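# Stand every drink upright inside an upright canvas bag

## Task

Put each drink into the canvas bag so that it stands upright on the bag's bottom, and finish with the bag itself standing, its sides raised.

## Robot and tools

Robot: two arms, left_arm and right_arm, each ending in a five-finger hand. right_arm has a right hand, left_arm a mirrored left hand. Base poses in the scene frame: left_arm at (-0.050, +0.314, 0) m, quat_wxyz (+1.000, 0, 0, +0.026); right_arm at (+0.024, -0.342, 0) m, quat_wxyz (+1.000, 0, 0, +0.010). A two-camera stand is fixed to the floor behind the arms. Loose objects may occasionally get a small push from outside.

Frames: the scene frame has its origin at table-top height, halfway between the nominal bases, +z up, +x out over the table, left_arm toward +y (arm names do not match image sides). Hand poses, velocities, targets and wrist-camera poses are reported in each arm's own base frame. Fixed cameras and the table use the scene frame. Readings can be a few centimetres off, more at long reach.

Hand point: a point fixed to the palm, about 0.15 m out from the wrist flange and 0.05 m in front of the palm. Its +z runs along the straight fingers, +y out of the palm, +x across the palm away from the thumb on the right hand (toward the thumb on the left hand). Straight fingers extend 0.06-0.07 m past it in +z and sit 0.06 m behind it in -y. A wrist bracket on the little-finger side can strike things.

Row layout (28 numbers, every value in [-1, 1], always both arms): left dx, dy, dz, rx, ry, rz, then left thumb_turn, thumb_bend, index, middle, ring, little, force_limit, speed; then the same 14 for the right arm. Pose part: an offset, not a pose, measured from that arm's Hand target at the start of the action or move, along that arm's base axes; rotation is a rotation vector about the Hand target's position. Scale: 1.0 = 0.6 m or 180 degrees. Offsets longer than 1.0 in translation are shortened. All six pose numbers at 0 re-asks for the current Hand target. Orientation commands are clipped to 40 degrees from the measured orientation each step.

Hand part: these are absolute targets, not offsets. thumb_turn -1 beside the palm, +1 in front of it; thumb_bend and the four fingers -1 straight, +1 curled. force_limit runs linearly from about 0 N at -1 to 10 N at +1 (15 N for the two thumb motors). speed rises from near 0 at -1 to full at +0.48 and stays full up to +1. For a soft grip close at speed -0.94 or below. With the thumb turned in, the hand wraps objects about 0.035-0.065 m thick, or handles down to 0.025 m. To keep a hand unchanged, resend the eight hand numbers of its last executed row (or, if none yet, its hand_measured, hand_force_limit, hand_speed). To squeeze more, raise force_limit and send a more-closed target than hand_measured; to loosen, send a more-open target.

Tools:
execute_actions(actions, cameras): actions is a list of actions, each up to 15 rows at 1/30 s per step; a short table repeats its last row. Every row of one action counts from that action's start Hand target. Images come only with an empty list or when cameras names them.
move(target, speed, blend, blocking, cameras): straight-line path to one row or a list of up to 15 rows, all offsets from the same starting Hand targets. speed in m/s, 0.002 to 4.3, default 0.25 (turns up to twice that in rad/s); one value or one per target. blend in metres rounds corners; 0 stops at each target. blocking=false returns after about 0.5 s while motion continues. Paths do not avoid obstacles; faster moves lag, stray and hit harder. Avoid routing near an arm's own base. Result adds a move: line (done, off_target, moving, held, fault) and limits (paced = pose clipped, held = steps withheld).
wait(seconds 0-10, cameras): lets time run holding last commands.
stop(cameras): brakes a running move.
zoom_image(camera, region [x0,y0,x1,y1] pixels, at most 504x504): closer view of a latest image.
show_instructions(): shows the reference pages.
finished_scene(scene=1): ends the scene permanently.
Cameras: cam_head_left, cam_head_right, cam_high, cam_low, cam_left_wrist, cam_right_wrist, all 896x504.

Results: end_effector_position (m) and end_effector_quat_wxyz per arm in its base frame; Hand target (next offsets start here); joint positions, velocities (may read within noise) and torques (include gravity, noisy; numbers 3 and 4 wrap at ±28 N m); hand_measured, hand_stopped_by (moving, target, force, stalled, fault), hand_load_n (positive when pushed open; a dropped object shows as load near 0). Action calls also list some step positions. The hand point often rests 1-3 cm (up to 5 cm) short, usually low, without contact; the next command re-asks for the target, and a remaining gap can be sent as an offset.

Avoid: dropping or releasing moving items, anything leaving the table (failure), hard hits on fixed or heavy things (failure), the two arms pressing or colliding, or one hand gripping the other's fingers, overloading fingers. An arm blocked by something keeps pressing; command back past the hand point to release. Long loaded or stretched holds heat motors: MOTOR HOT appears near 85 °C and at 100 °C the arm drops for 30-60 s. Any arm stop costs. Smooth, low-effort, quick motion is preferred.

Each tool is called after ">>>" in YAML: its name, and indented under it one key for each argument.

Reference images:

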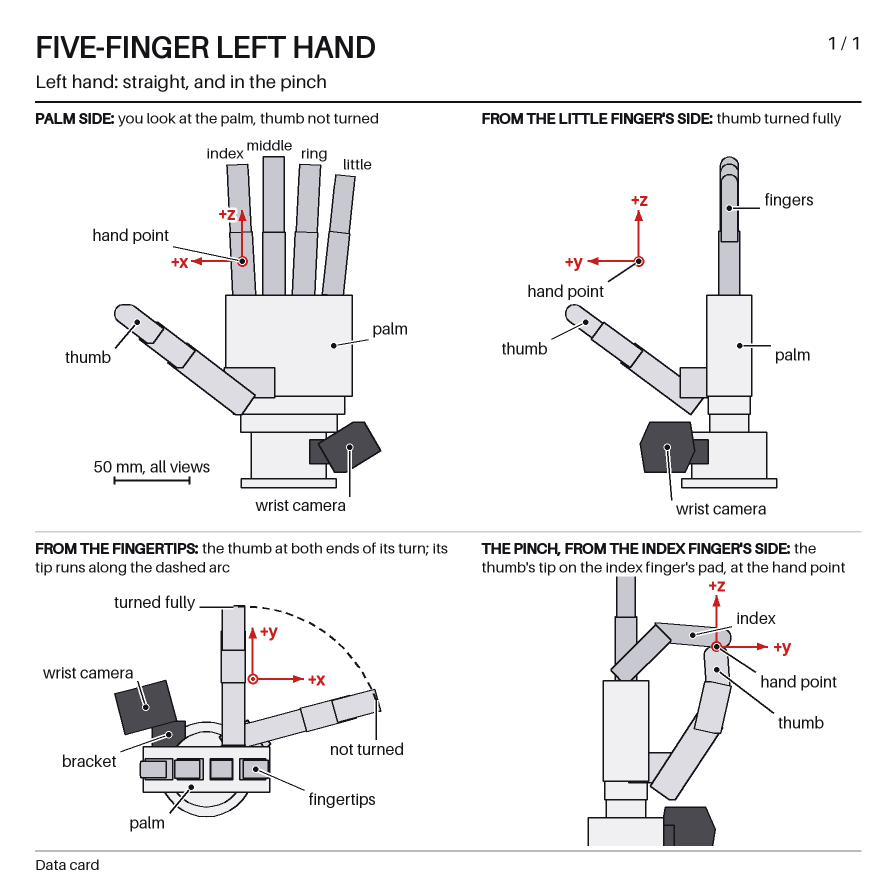

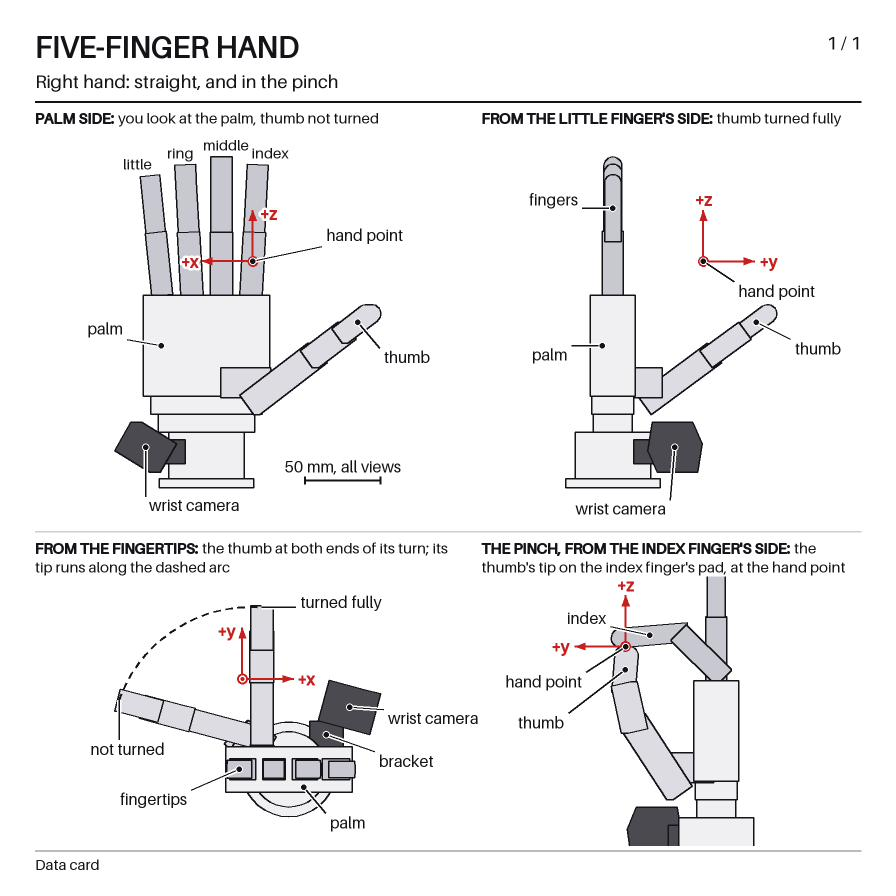

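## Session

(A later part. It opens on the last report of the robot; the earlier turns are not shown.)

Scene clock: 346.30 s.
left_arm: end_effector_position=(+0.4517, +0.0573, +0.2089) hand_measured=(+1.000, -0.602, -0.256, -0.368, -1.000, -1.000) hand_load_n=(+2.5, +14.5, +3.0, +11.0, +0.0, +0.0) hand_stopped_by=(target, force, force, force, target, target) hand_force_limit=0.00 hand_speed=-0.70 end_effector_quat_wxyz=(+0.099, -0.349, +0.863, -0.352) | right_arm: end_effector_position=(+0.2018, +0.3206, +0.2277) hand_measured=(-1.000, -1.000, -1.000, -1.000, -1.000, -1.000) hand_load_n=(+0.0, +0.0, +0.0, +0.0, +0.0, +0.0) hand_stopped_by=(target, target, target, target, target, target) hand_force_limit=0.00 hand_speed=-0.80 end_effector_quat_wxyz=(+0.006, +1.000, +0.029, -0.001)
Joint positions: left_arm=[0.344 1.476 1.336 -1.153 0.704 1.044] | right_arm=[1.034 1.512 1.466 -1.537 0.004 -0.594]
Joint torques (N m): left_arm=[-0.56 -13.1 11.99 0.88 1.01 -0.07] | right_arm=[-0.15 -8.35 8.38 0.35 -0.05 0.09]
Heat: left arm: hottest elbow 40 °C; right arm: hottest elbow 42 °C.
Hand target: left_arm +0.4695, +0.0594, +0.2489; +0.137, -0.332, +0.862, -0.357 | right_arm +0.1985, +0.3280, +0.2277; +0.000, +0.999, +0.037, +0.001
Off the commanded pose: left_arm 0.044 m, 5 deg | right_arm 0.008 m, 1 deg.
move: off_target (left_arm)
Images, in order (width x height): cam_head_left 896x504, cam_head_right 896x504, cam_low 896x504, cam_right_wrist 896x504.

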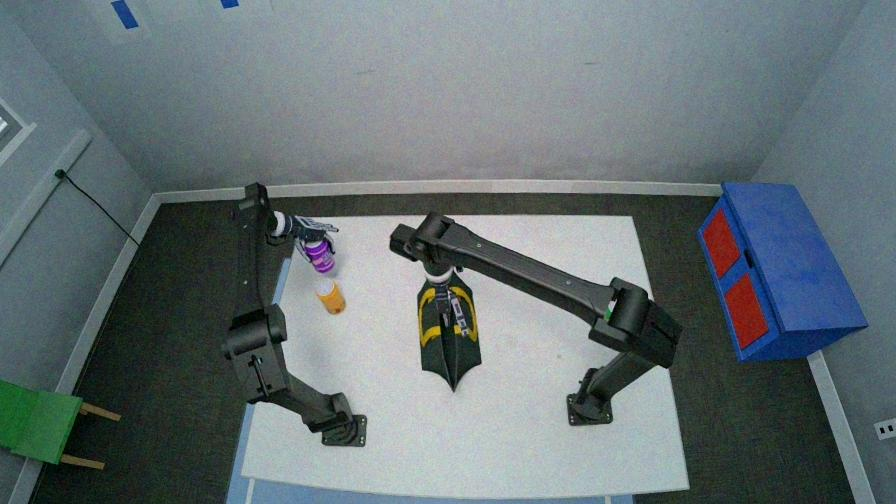

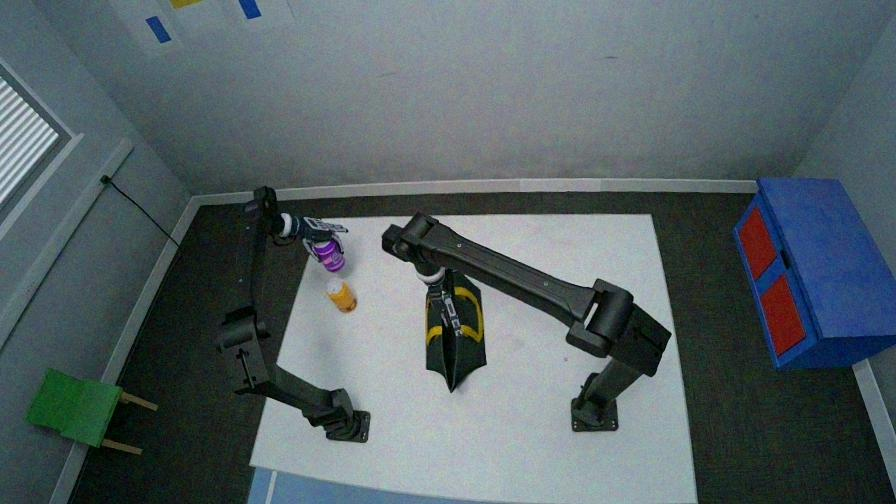

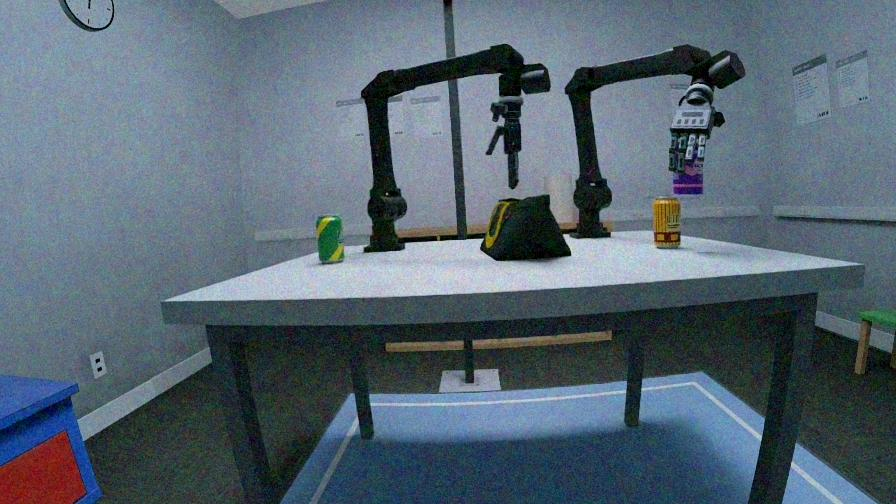

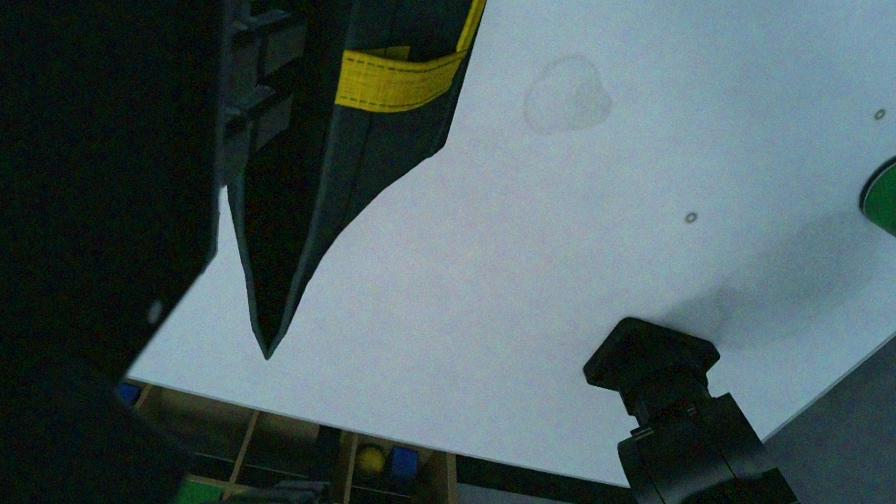

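>>> move:
  target:
    - [0,0,0,0,0,0,1,0.2,0.2,0.2,-1,-1,0.0,-0.7,0.003,-0.016,0.0,0,0,0,-1,-1,-1,-1,-1,-1,0,-0.8]
    - [0,0,0,0,0,0,1,0.2,0.2,0.2,-1,-1,0.0,-0.7,0.003,-0.014,-0.09,0,0,0,-1,-1,-1,-1,-1,-1,0,-0.8]
  speed: 0.1
  cameras: ["cam_head_left","cam_low","cam_high"]

>>> zoom_image:
  camera: "cam_head_left"
  region: [400, 240, 500, 400]

>>> zoom_image:
  camera: "cam_low"
  region: [440, 80, 600, 280]

Scene clock: 353.47 s.
left_arm: end_effector_position=(+0.4517, +0.0573, +0.2089) hand_measured=(+1.000, -0.602, -0.256, -0.368, -1.000, -1.000) hand_load_n=(+2.5, +15.0, +3.0, +11.5, +0.0, +0.0) hand_stopped_by=(target, force, force, force, target, target) hand_force_limit=0.00 hand_speed=-0.70 end_effector_quat_wxyz=(+0.099, -0.349, +0.863, -0.352) | right_arm: end_effector_position=(+0.1991, +0.3157, +0.1749) hand_measured=(-1.000, -1.000, -1.000, -1.000, -1.000, -1.000) hand_load_n=(+0.0, +0.0, +0.0, +0.0, +0.0, +0.0) hand_stopped_by=(target, target, target, target, target, target) hand_force_limit=0.00 hand_speed=-0.80 end_effector_quat_wxyz=(+0.004, +1.000, +0.030, +0.000)
Joint positions: left_arm=[0.344 1.476 1.336 -1.153 0.704 1.044] | right_arm=[1.034 1.51 1.326 -1.394 0.004 -0.596]
Joint torques (N m): left_arm=[-0.97 -12.63 11.85 0.62 1.06 -0.06] | right_arm=[-0.67 -8.18 8.06 0.46 -0.04 -0.05]
Heat: left arm: hottest elbow 41 °C; right arm: hottest elbow 41 °C.
Hand target: left_arm +0.4695, +0.0594, +0.2489; +0.137, -0.332, +0.862, -0.357 | right_arm +0.2003, +0.3197, +0.1736; +0.000, +0.999, +0.037, +0.001
Off the commanded pose: left_arm 0.044 m, 5 deg | right_arm 0.004 m, 1 deg.
move: off_target (left_arm)
Images, in order (width x height): cam_head_left 896x504, cam_high 896x504, cam_low 896x504.

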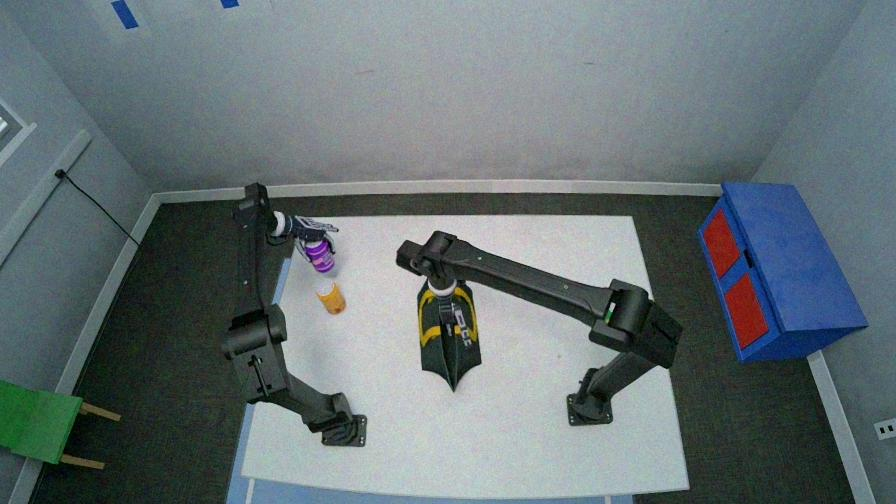

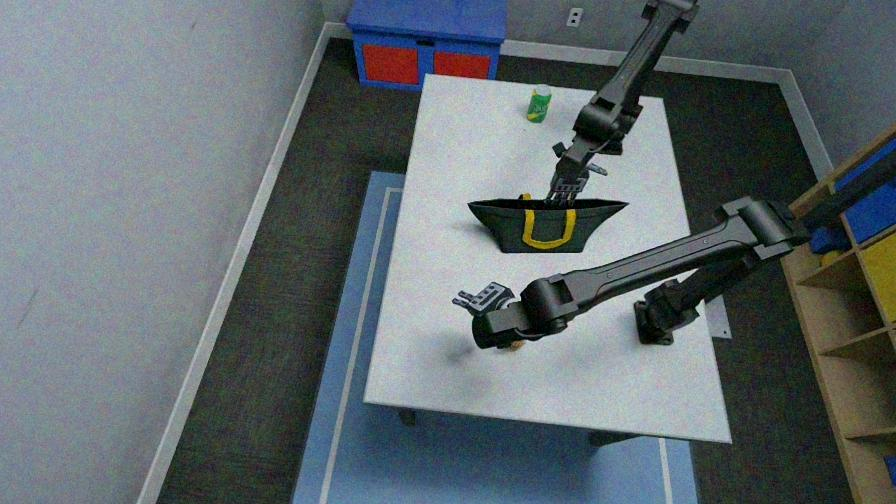

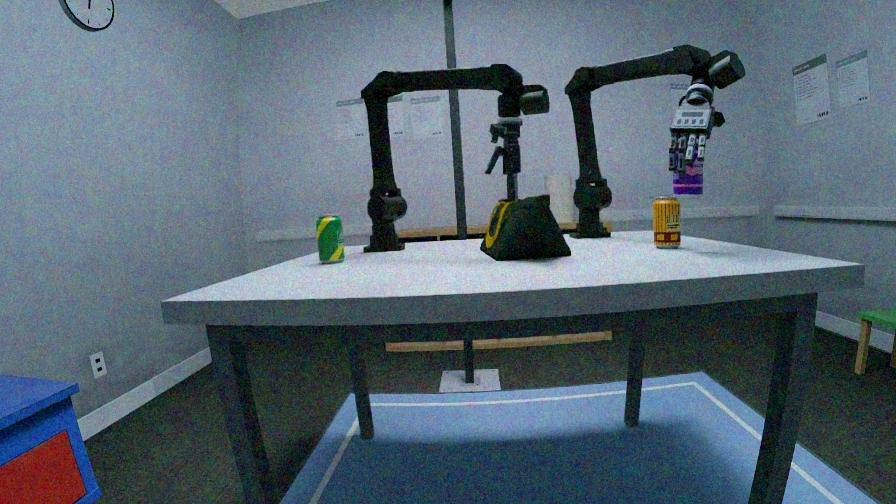

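Scaled by 3.150 from the camera's 896x504 image, which has a finer 1280x720 frame.

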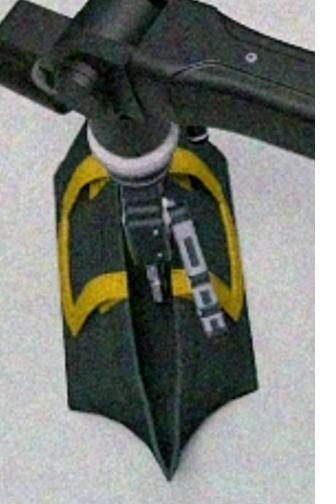

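Scaled by 2.520 from the camera's 896x504 image, which has a finer 1280x720 frame.

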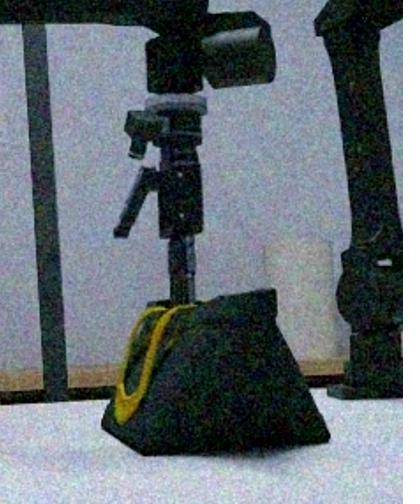

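>>> move:
  target:
    - [0,0,0,0,0,0,1,0.2,0.2,0.2,-1,-1,0.0,-0.7,0.0,0.0,-0.08,0,0,0,-1,-1,-1,-1,-1,-1,0,-0.8]
    - [0,0,0,0,0,0,1,0.2,0.2,0.2,-1,-1,0.0,-0.7,-0.045,0.039,-0.08,0,0,-0.167,-1,-1,-1,-1,-1,-1,0,-0.8]
    - [0,0,0,0,0,0,1,0.2,0.2,0.2,-1,-1,0.0,-0.7,-0.065,0.096,-0.08,0,0,-0.333,-1,-1,-1,-1,-1,-1,0,-0.8]
  speed: 0.08
  blend: [0,0.01,0]
  cameras: ["cam_head_left","cam_head_right","cam_low","cam_high","cam_right_wrist"]

>>> zoom_image:
  camera: "cam_head_left"
  region: [400, 240, 500, 400]

>>> zoom_image:
  camera: "cam_low"
  region: [440, 80, 600, 280]

Scene clock: 377.23 s.
left_arm: end_effector_position=(+0.4517, +0.0573, +0.2089) hand_measured=(+1.000, -0.602, -0.256, -0.368, -1.000, -1.000) hand_load_n=(+2.5, +14.5, +3.0, +11.5, +0.0, +0.0) hand_stopped_by=(target, force, force, force, target, target) hand_force_limit=0.00 hand_speed=-0.70 end_effector_quat_wxyz=(+0.099, -0.349, +0.863, -0.352) | right_arm: end_effector_position=(+0.1589, +0.3682, +0.1231) hand_measured=(-1.000, -1.000, -1.000, -1.000, -1.000, -1.000) hand_load_n=(+0.0, -0.5, +0.0, +0.0, +0.0, +0.0) hand_stopped_by=(target, target, target, target, target, target) hand_force_limit=0.00 hand_speed=-0.80 end_effector_quat_wxyz=(+0.009, +0.886, -0.463, +0.001)
Joint positions: left_arm=[0.344 1.476 1.336 -1.153 0.704 1.044] | right_arm=[1.034 1.55 1.23 -1.269 0.003 0.426]
Joint torques (N m): left_arm=[-0.91 -12.63 12.15 0.68 1 -0.06] | right_arm=[-0.5 -7.94 8.8 0.28 0.02 0.2]
Heat: left arm: hottest elbow 42 °C; right arm: hottest elbow 39 °C.
Hand target: left_arm +0.4695, +0.0594, +0.2489; +0.137, -0.332, +0.862, -0.357 | right_arm +0.1613, +0.3773, +0.1257; +0.000, +0.884, -0.467, +0.001
Off the commanded pose: left_arm 0.044 m, 5 deg | right_arm 0.010 m, 1 deg.
move: off_target (left_arm)
Images, in order (width x height): cam_head_left 896x504, cam_head_right 896x504, cam_high 896x504, cam_low 896x504, cam_right_wrist 896x504.

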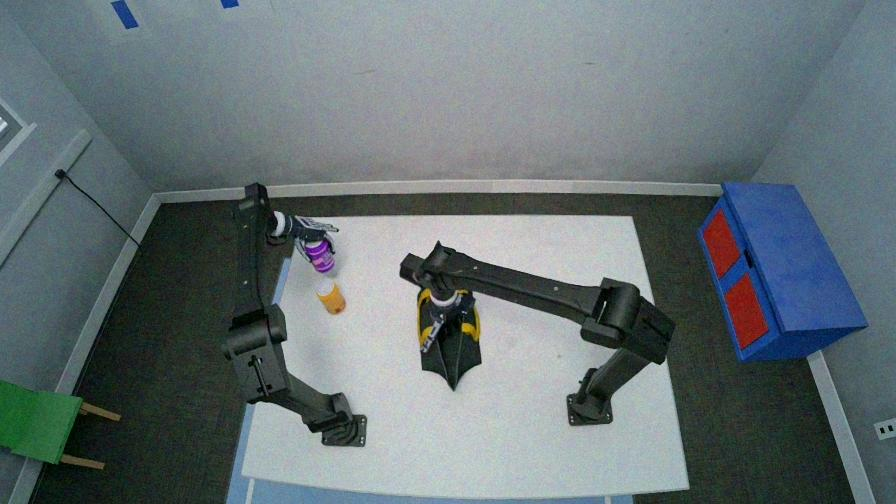

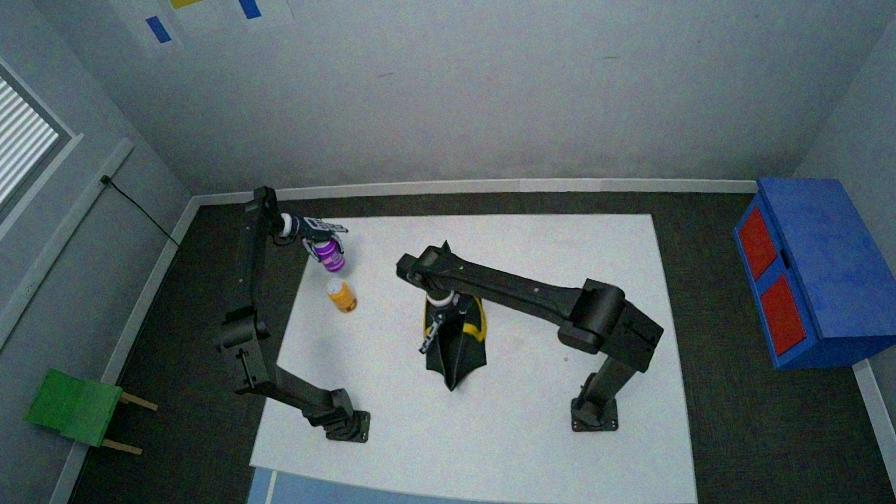

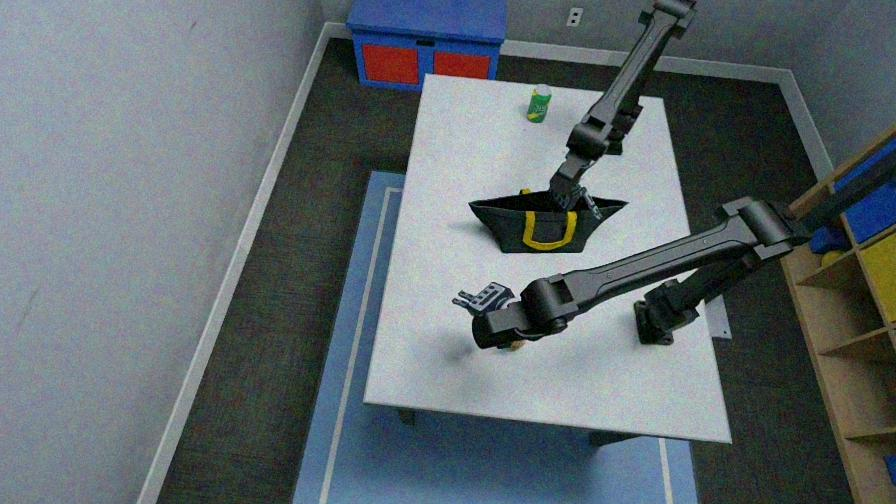

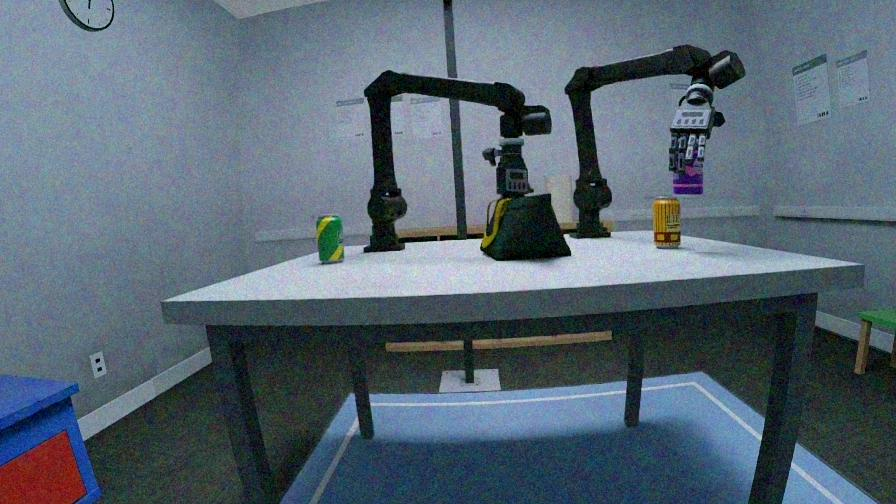

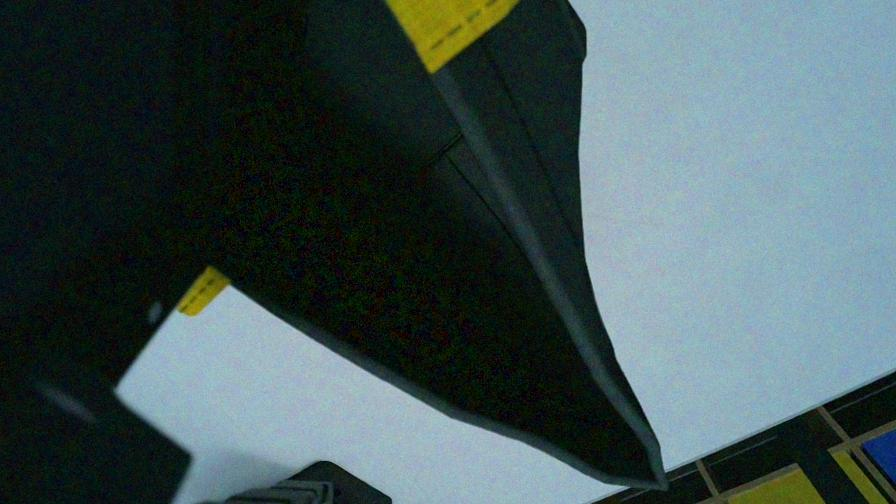

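Scaled by 3.150 from the camera's 896x504 image, which has a finer 1280x720 frame.

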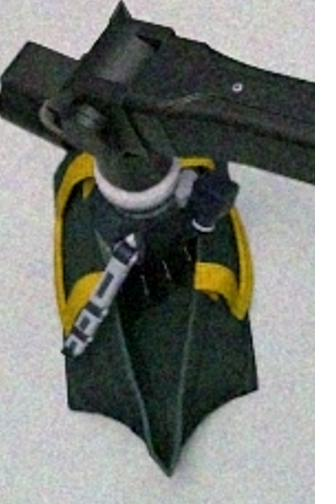

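Scaled by 2.520 from the camera's 896x504 image, which has a finer 1280x720 frame.

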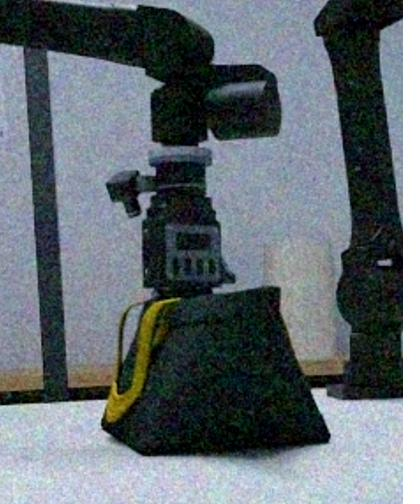

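>>> move:
  target:
    - [0,0,0,0,0,0,1,0.2,0.2,0.2,-1,-1,0.0,-0.7,0.012,0.059,0,0,0,-0.167,-1,-1,-1,-1,-1,-1,0,-0.8]
    - [0,0,0,0,0,0,1,0.2,0.2,0.2,-1,-1,0.0,-0.7,0.012,0.059,0.24,0,0,-0.167,-1,-1,-1,-1,-1,-1,0,-0.8]
  speed: [0.08,0.1]
  cameras: ["cam_head_left","cam_head_right","cam_low","cam_high","cam_right_wrist"]

>>> zoom_image:
  camera: "cam_head_left"
  region: [400, 240, 500, 400]

>>> zoom_image:
  camera: "cam_low"
  region: [440, 80, 600, 280]

Scene clock: 387.37 s.
left_arm: end_effector_position=(+0.4517, +0.0573, +0.2089) hand_measured=(+1.000, -0.602, -0.256, -0.368, -1.000, -1.000) hand_load_n=(+2.5, +14.5, +3.5, +11.5, +0.0, +0.0) hand_stopped_by=(target, force, force, force, target, target) hand_force_limit=0.00 hand_speed=-0.70 end_effector_quat_wxyz=(+0.099, -0.349, +0.863, -0.352) | right_arm: end_effector_position=(+0.1629, +0.4024, +0.2465) hand_measured=(-1.000, -1.000, -1.000, -1.000, -1.000, -1.000) hand_load_n=(+0.0, +0.0, +0.0, +0.0, +0.0, +0.0) hand_stopped_by=(target, target, target, target, target, target) hand_force_limit=0.00 hand_speed=-0.80 end_effector_quat_wxyz=(+0.026, +0.737, -0.676, +0.007)
Joint positions: left_arm=[0.344 1.476 1.336 -1.153 0.704 1.044] | right_arm=[1.034 1.523 1.528 -1.629 0.003 0.948]
Joint torques (N m): left_arm=[-0.62 -12.28 12.1 0.68 0.99 -0.06] | right_arm=[-1.55 -9.11 11.84 -0.43 -0.03 0.19]
Heat: left arm: hottest elbow 43 °C; right arm: hottest elbow 39 °C.
Hand target: left_arm +0.4695, +0.0594, +0.2489; +0.137, -0.332, +0.862, -0.357 | right_arm +0.1685, +0.4127, +0.2697; +0.000, +0.733, -0.681, +0.001
Off the commanded pose: left_arm 0.044 m, 5 deg | right_arm 0.026 m, 3 deg.
move: off_target (left_arm, right_arm)
Images, in order (width x height): cam_head_left 896x504, cam_head_right 896x504, cam_high 896x504, cam_low 896x504, cam_right_wrist 896x504.

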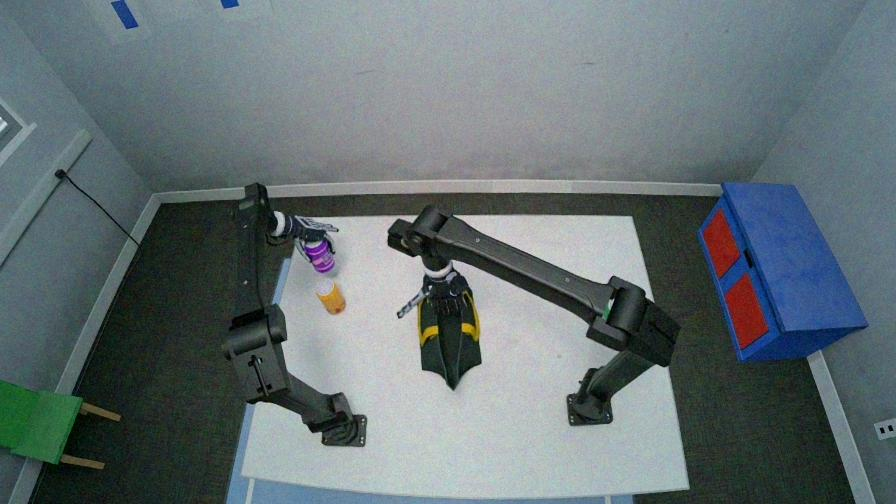

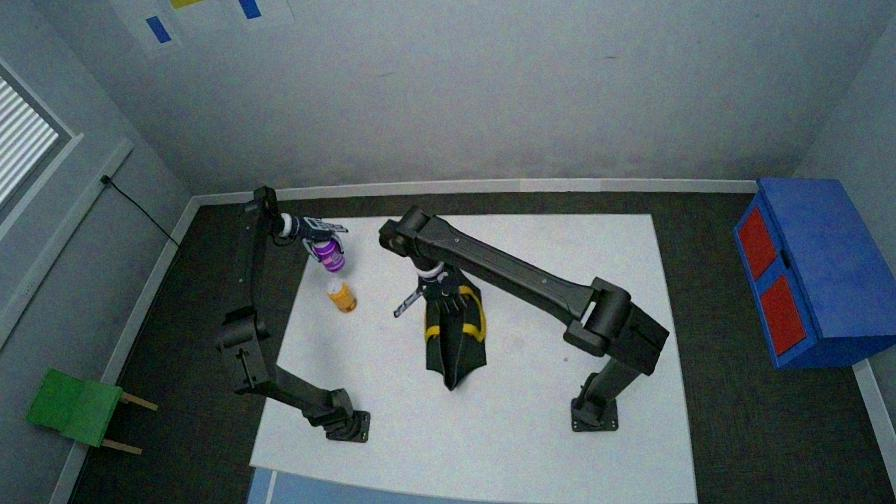

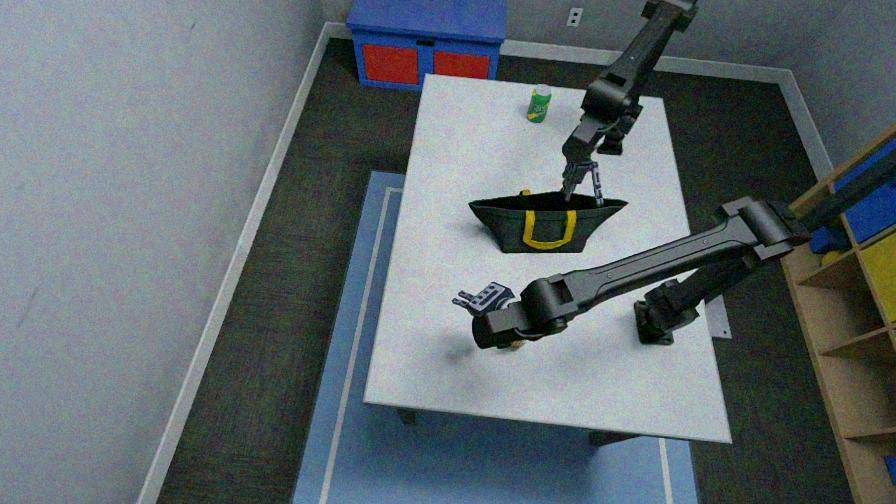

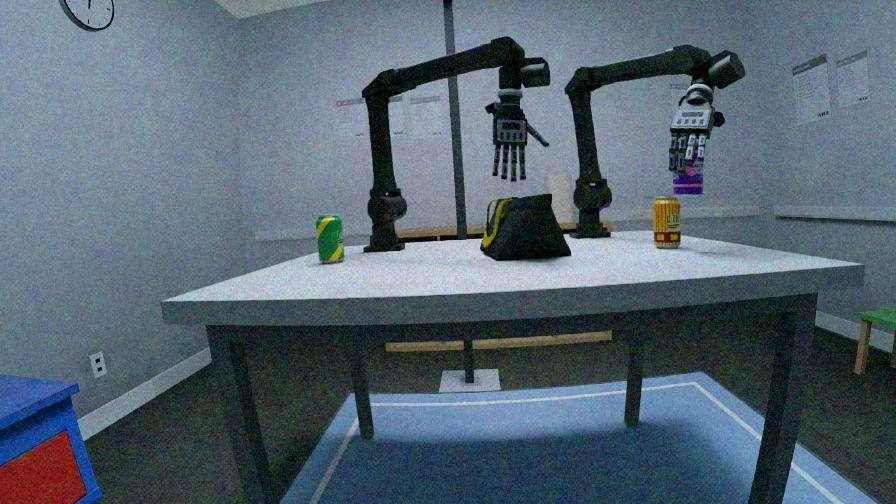

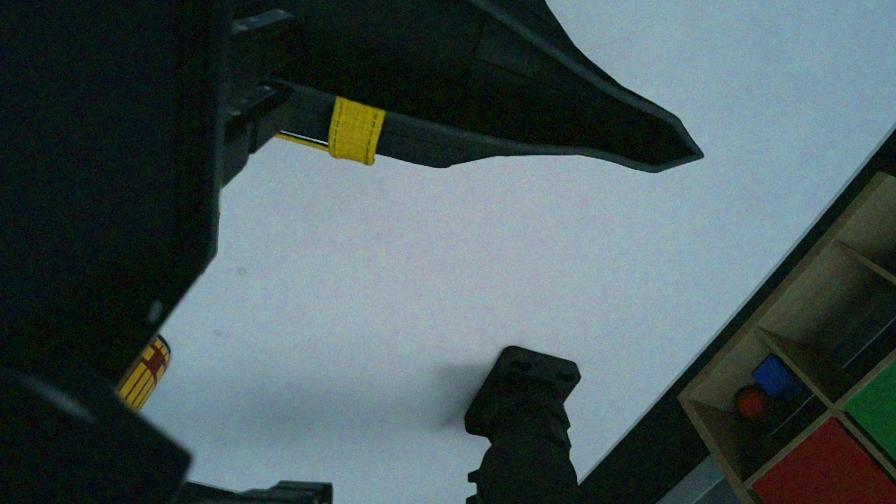

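Scaled by 3.150 from the camera's 896x504 image, which has a finer 1280x720 frame.

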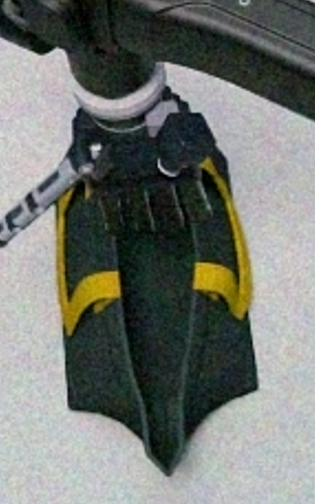

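Scaled by 2.520 from the camera's 896x504 image, which has a finer 1280x720 frame.

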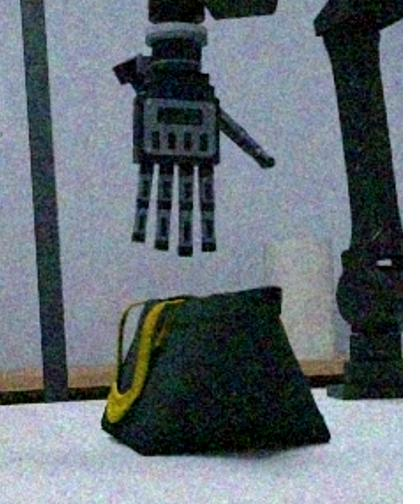

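>>> move:
  target:
    - [0,0,0,0,0,0,1,0.2,0.2,0.2,-1,-1,0.0,-0.7,0,0,-0.246,0,0,0,-1,-1,-1,-1,-1,-1,0,-0.8]
    - [0,0,0,0,0,0,1,0.2,0.2,0.2,-1,-1,0.0,-0.7,0,0.05,-0.246,0,0,0,-1,-1,-1,-1,-1,-1,0,-0.8]
    - [0,0,0,0,0,0,1,0.2,0.2,0.2,-1,-1,0.0,-0.7,0,-0.05,-0.246,0,0,0,-1,-1,-1,-1,-1,-1,0,-0.8]
    - [0,0,0,0,0,0,1,0.2,0.2,0.2,-1,-1,0.0,-0.7,-0.06,-0.05,-0.246,0,0,0,-1,-1,-1,-1,-1,-1,0,-0.8]
  speed: 0.1
  blend: [0.003,0.003,0.003,0]
  cameras: ["cam_head_left","cam_low","cam_high","cam_right_wrist"]

>>> zoom_image:
  camera: "cam_head_left"
  region: [400, 240, 500, 400]

Scene clock: 403.47 s.
left_arm: end_effector_position=(+0.4517, +0.0573, +0.2089) hand_measured=(+1.000, -0.602, -0.256, -0.368, -1.000, -1.000) hand_load_n=(+2.5, +14.5, +3.0, +11.0, +0.0, +0.0) hand_stopped_by=(target, force, force, force, target, target) hand_force_limit=0.00 hand_speed=-0.70 end_effector_quat_wxyz=(+0.099, -0.349, +0.863, -0.352) | right_arm: end_effector_position=(+0.1376, +0.3782, +0.1168) hand_measured=(-1.000, -1.000, -1.000, -1.000, -1.000, -1.000) hand_load_n=(+0.0, +0.0, +0.0, +0.0, +0.0, +0.0) hand_stopped_by=(target, target, target, target, target, target) hand_force_limit=0.00 hand_speed=-0.80 end_effector_quat_wxyz=(+0.010, +0.731, -0.682, +0.004)
Joint positions: left_arm=[0.344 1.476 1.336 -1.153 0.704 1.044] | right_arm=[1.056 1.468 1.123 -1.246 0.002 0.987]
Joint torques (N m): left_arm=[-0.79 -12.63 12.04 0.69 0.98 -0.09] | right_arm=[0.15 -8.47 7.53 0.24 -0.02 0.16]
Heat: left arm: hottest elbow 44 °C; right arm: hottest elbow 39 °C.
Hand target: left_arm +0.4695, +0.0594, +0.2489; +0.137, -0.332, +0.862, -0.357 | right_arm +0.1325, +0.3828, +0.1221; +0.000, +0.733, -0.681, +0.001
Off the commanded pose: left_arm 0.044 m, 5 deg | right_arm 0.009 m, 1 deg.
move: off_target (left_arm)
Images, in order (width x height): cam_head_left 896x504, cam_high 896x504, cam_low 896x504, cam_right_wrist 896x504.

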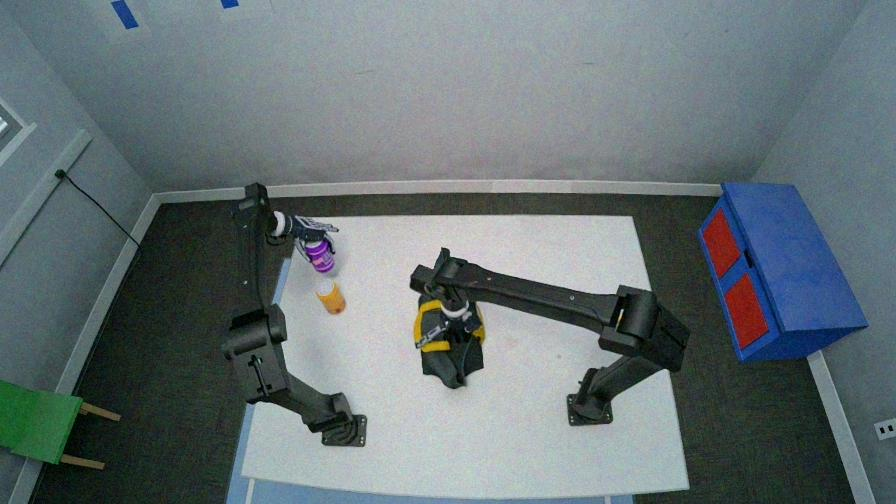

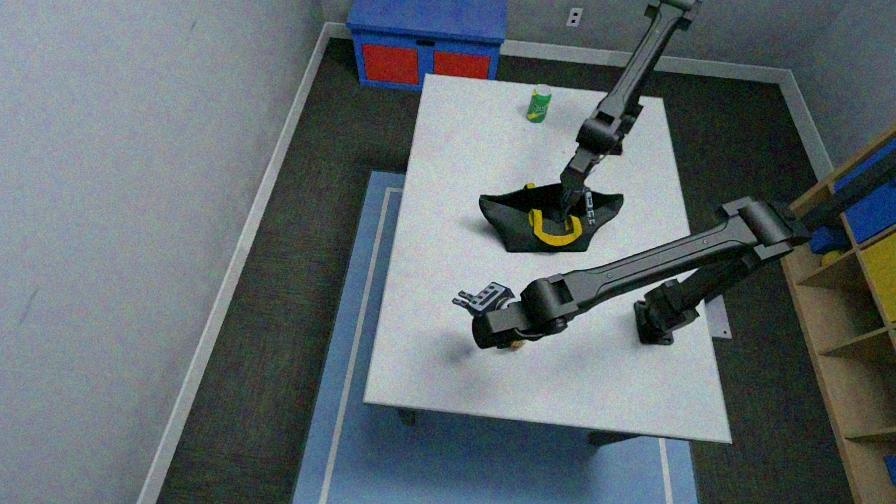

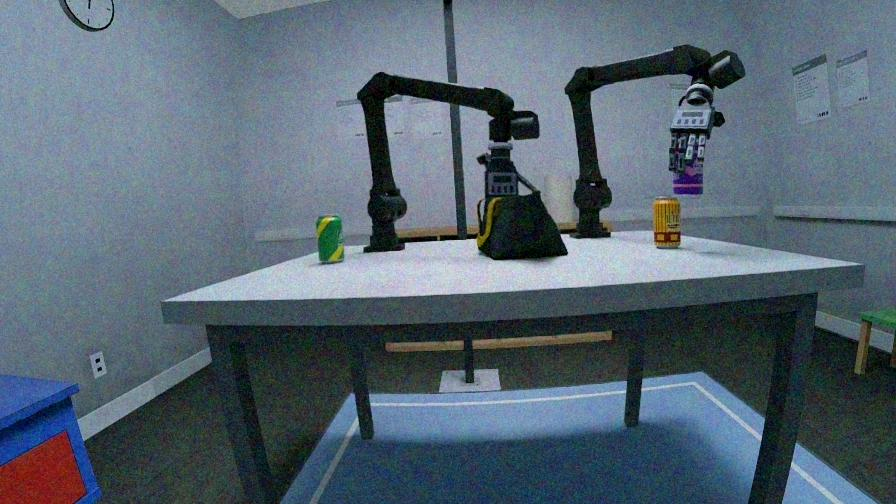

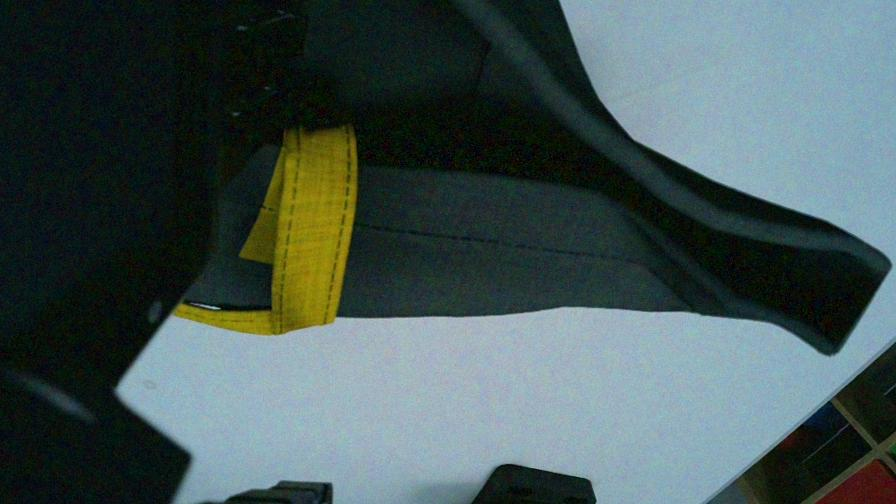

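Scaled by 3.150 from the camera's 896x504 image, which has a finer 1280x720 frame.

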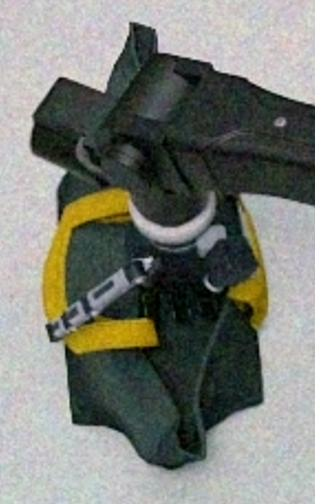

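>>> move:
  target:
    - [0,0,0,0,0,0,1,0.2,0.2,0.2,-1,-1,0.0,-0.7,0,0.07,0,0,0,0,-1,-1,-1,-1,-1,-1,0,-0.8]
    - [0,0,0,0,0,0,1,0.2,0.2,0.2,-1,-1,0.0,-0.7,0.06,0.05,0,0,0,0,-1,-1,-1,-1,-1,-1,0,-0.8]
    - [0,0,0,0,0,0,1,0.2,0.2,0.2,-1,-1,0.0,-0.7,0.06,0.05,0.24,0,0,0,-1,-1,-1,-1,-1,-1,0,-0.8]
  speed: 0.1
  blend: [0.003,0.003,0]
  cameras: ["cam_head_left","cam_low","cam_high","cam_right_wrist"]

>>> zoom_image:
  camera: "cam_head_left"
  region: [400, 240, 500, 400]

>>> zoom_image:
  camera: "cam_high"
  region: [440, 150, 660, 280]

>>> zoom_image:
  camera: "cam_low"
  region: [440, 160, 600, 280]

Scene clock: 413.97 s.
left_arm: end_effector_position=(+0.4517, +0.0573, +0.2089) hand_measured=(+1.000, -0.602, -0.256, -0.368, -1.000, -1.000) hand_load_n=(+2.5, +14.5, +3.5, +11.0, +0.0, +0.0) hand_stopped_by=(target, force, force, force, target, target) hand_force_limit=0.00 hand_speed=-0.70 end_effector_quat_wxyz=(+0.099, -0.349, +0.863, -0.352) | right_arm: end_effector_position=(+0.1592, +0.4056, +0.2426) hand_measured=(-1.000, -1.000, -1.000, -1.000, -1.000, -1.000) hand_load_n=(+0.0, +0.0, +0.0, +0.0, +0.0, +0.0) hand_stopped_by=(target, target, target, target, target, target) hand_force_limit=0.00 hand_speed=-0.80 end_effector_quat_wxyz=(+0.025, +0.732, -0.681, +0.008)
Joint positions: left_arm=[0.344 1.476 1.336 -1.153 0.704 1.044] | right_arm=[1.045 1.523 1.518 -1.619 0.005 0.973]
Joint torques (N m): left_arm=[-0.32 -13.27 12.1 0.7 0.98 -0.07] | right_arm=[-2.61 -9.52 12 -0.08 -0.05 -0.07]
Heat: left arm: hottest elbow 44 °C; right arm: hottest elbow 40 °C.
Hand target: left_arm +0.4695, +0.0594, +0.2489; +0.137, -0.332, +0.862, -0.357 | right_arm +0.1686, +0.4127, +0.2662; +0.000, +0.733, -0.681, +0.001
Off the commanded pose: left_arm 0.044 m, 5 deg | right_arm 0.026 m, 3 deg.
move: off_target (left_arm, right_arm)
Images, in order (width x height): cam_head_left 896x504, cam_high 896x504, cam_low 896x504, cam_right_wrist 896x504.

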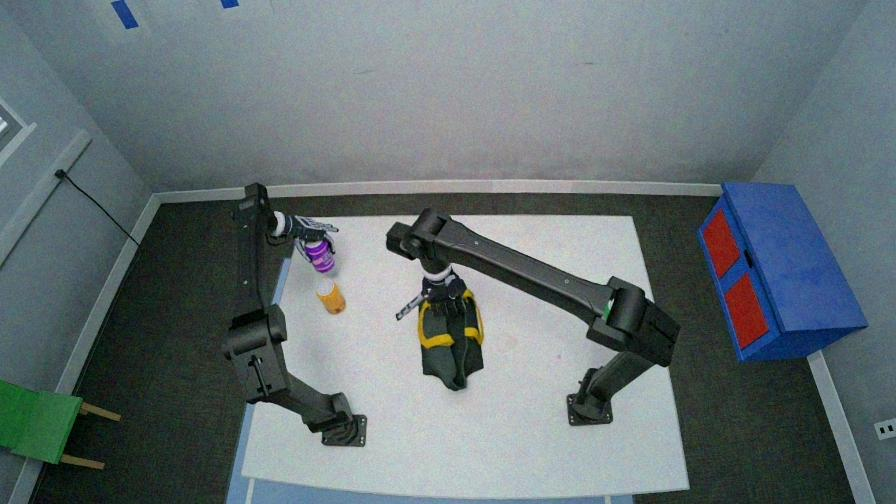

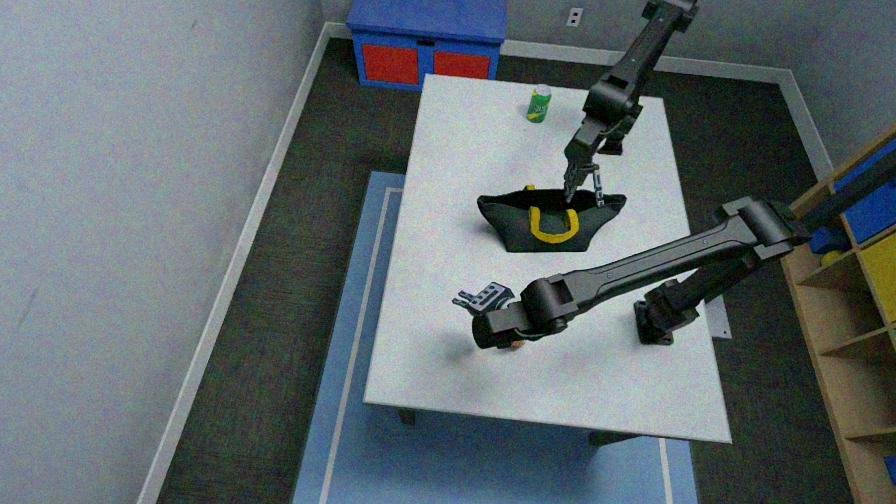

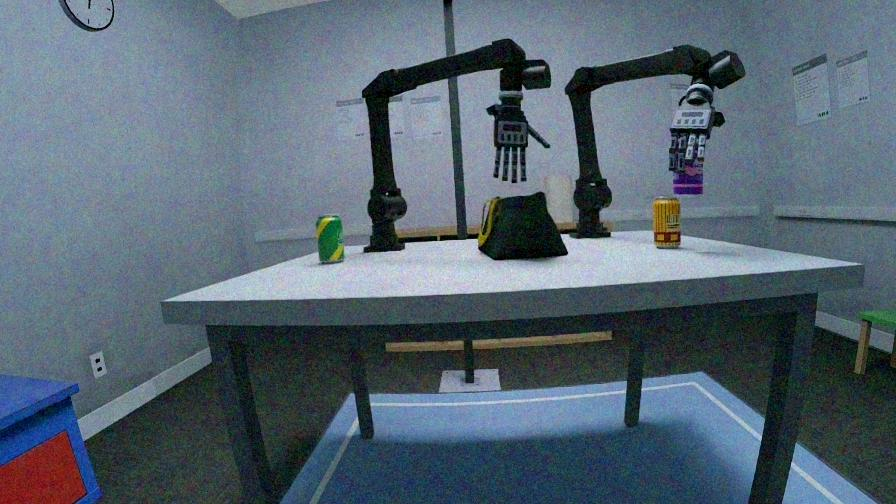

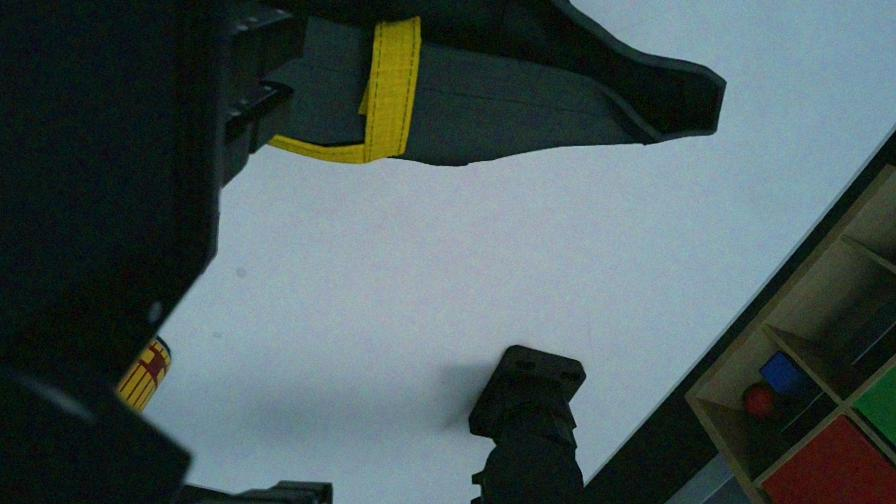

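Scaled by 3.150 from the camera's 896x504 image, which has a finer 1280x720 frame.

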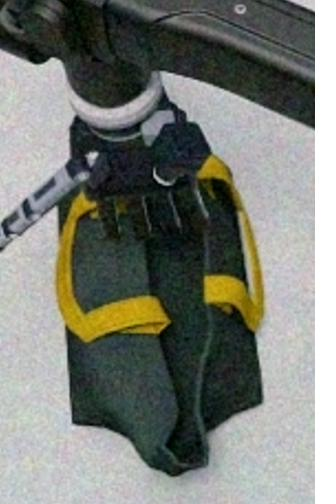

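Scaled by 2.291 from the camera's 896x504 image, which has a finer 1280x720 frame.

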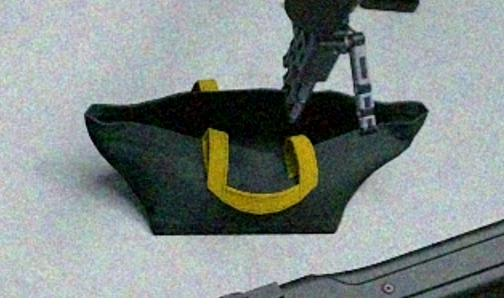

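Scaled by 3.150 from the camera's 896x504 image, which has a finer 1280x720 frame.

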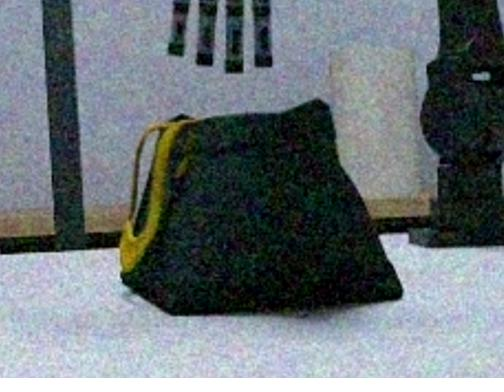

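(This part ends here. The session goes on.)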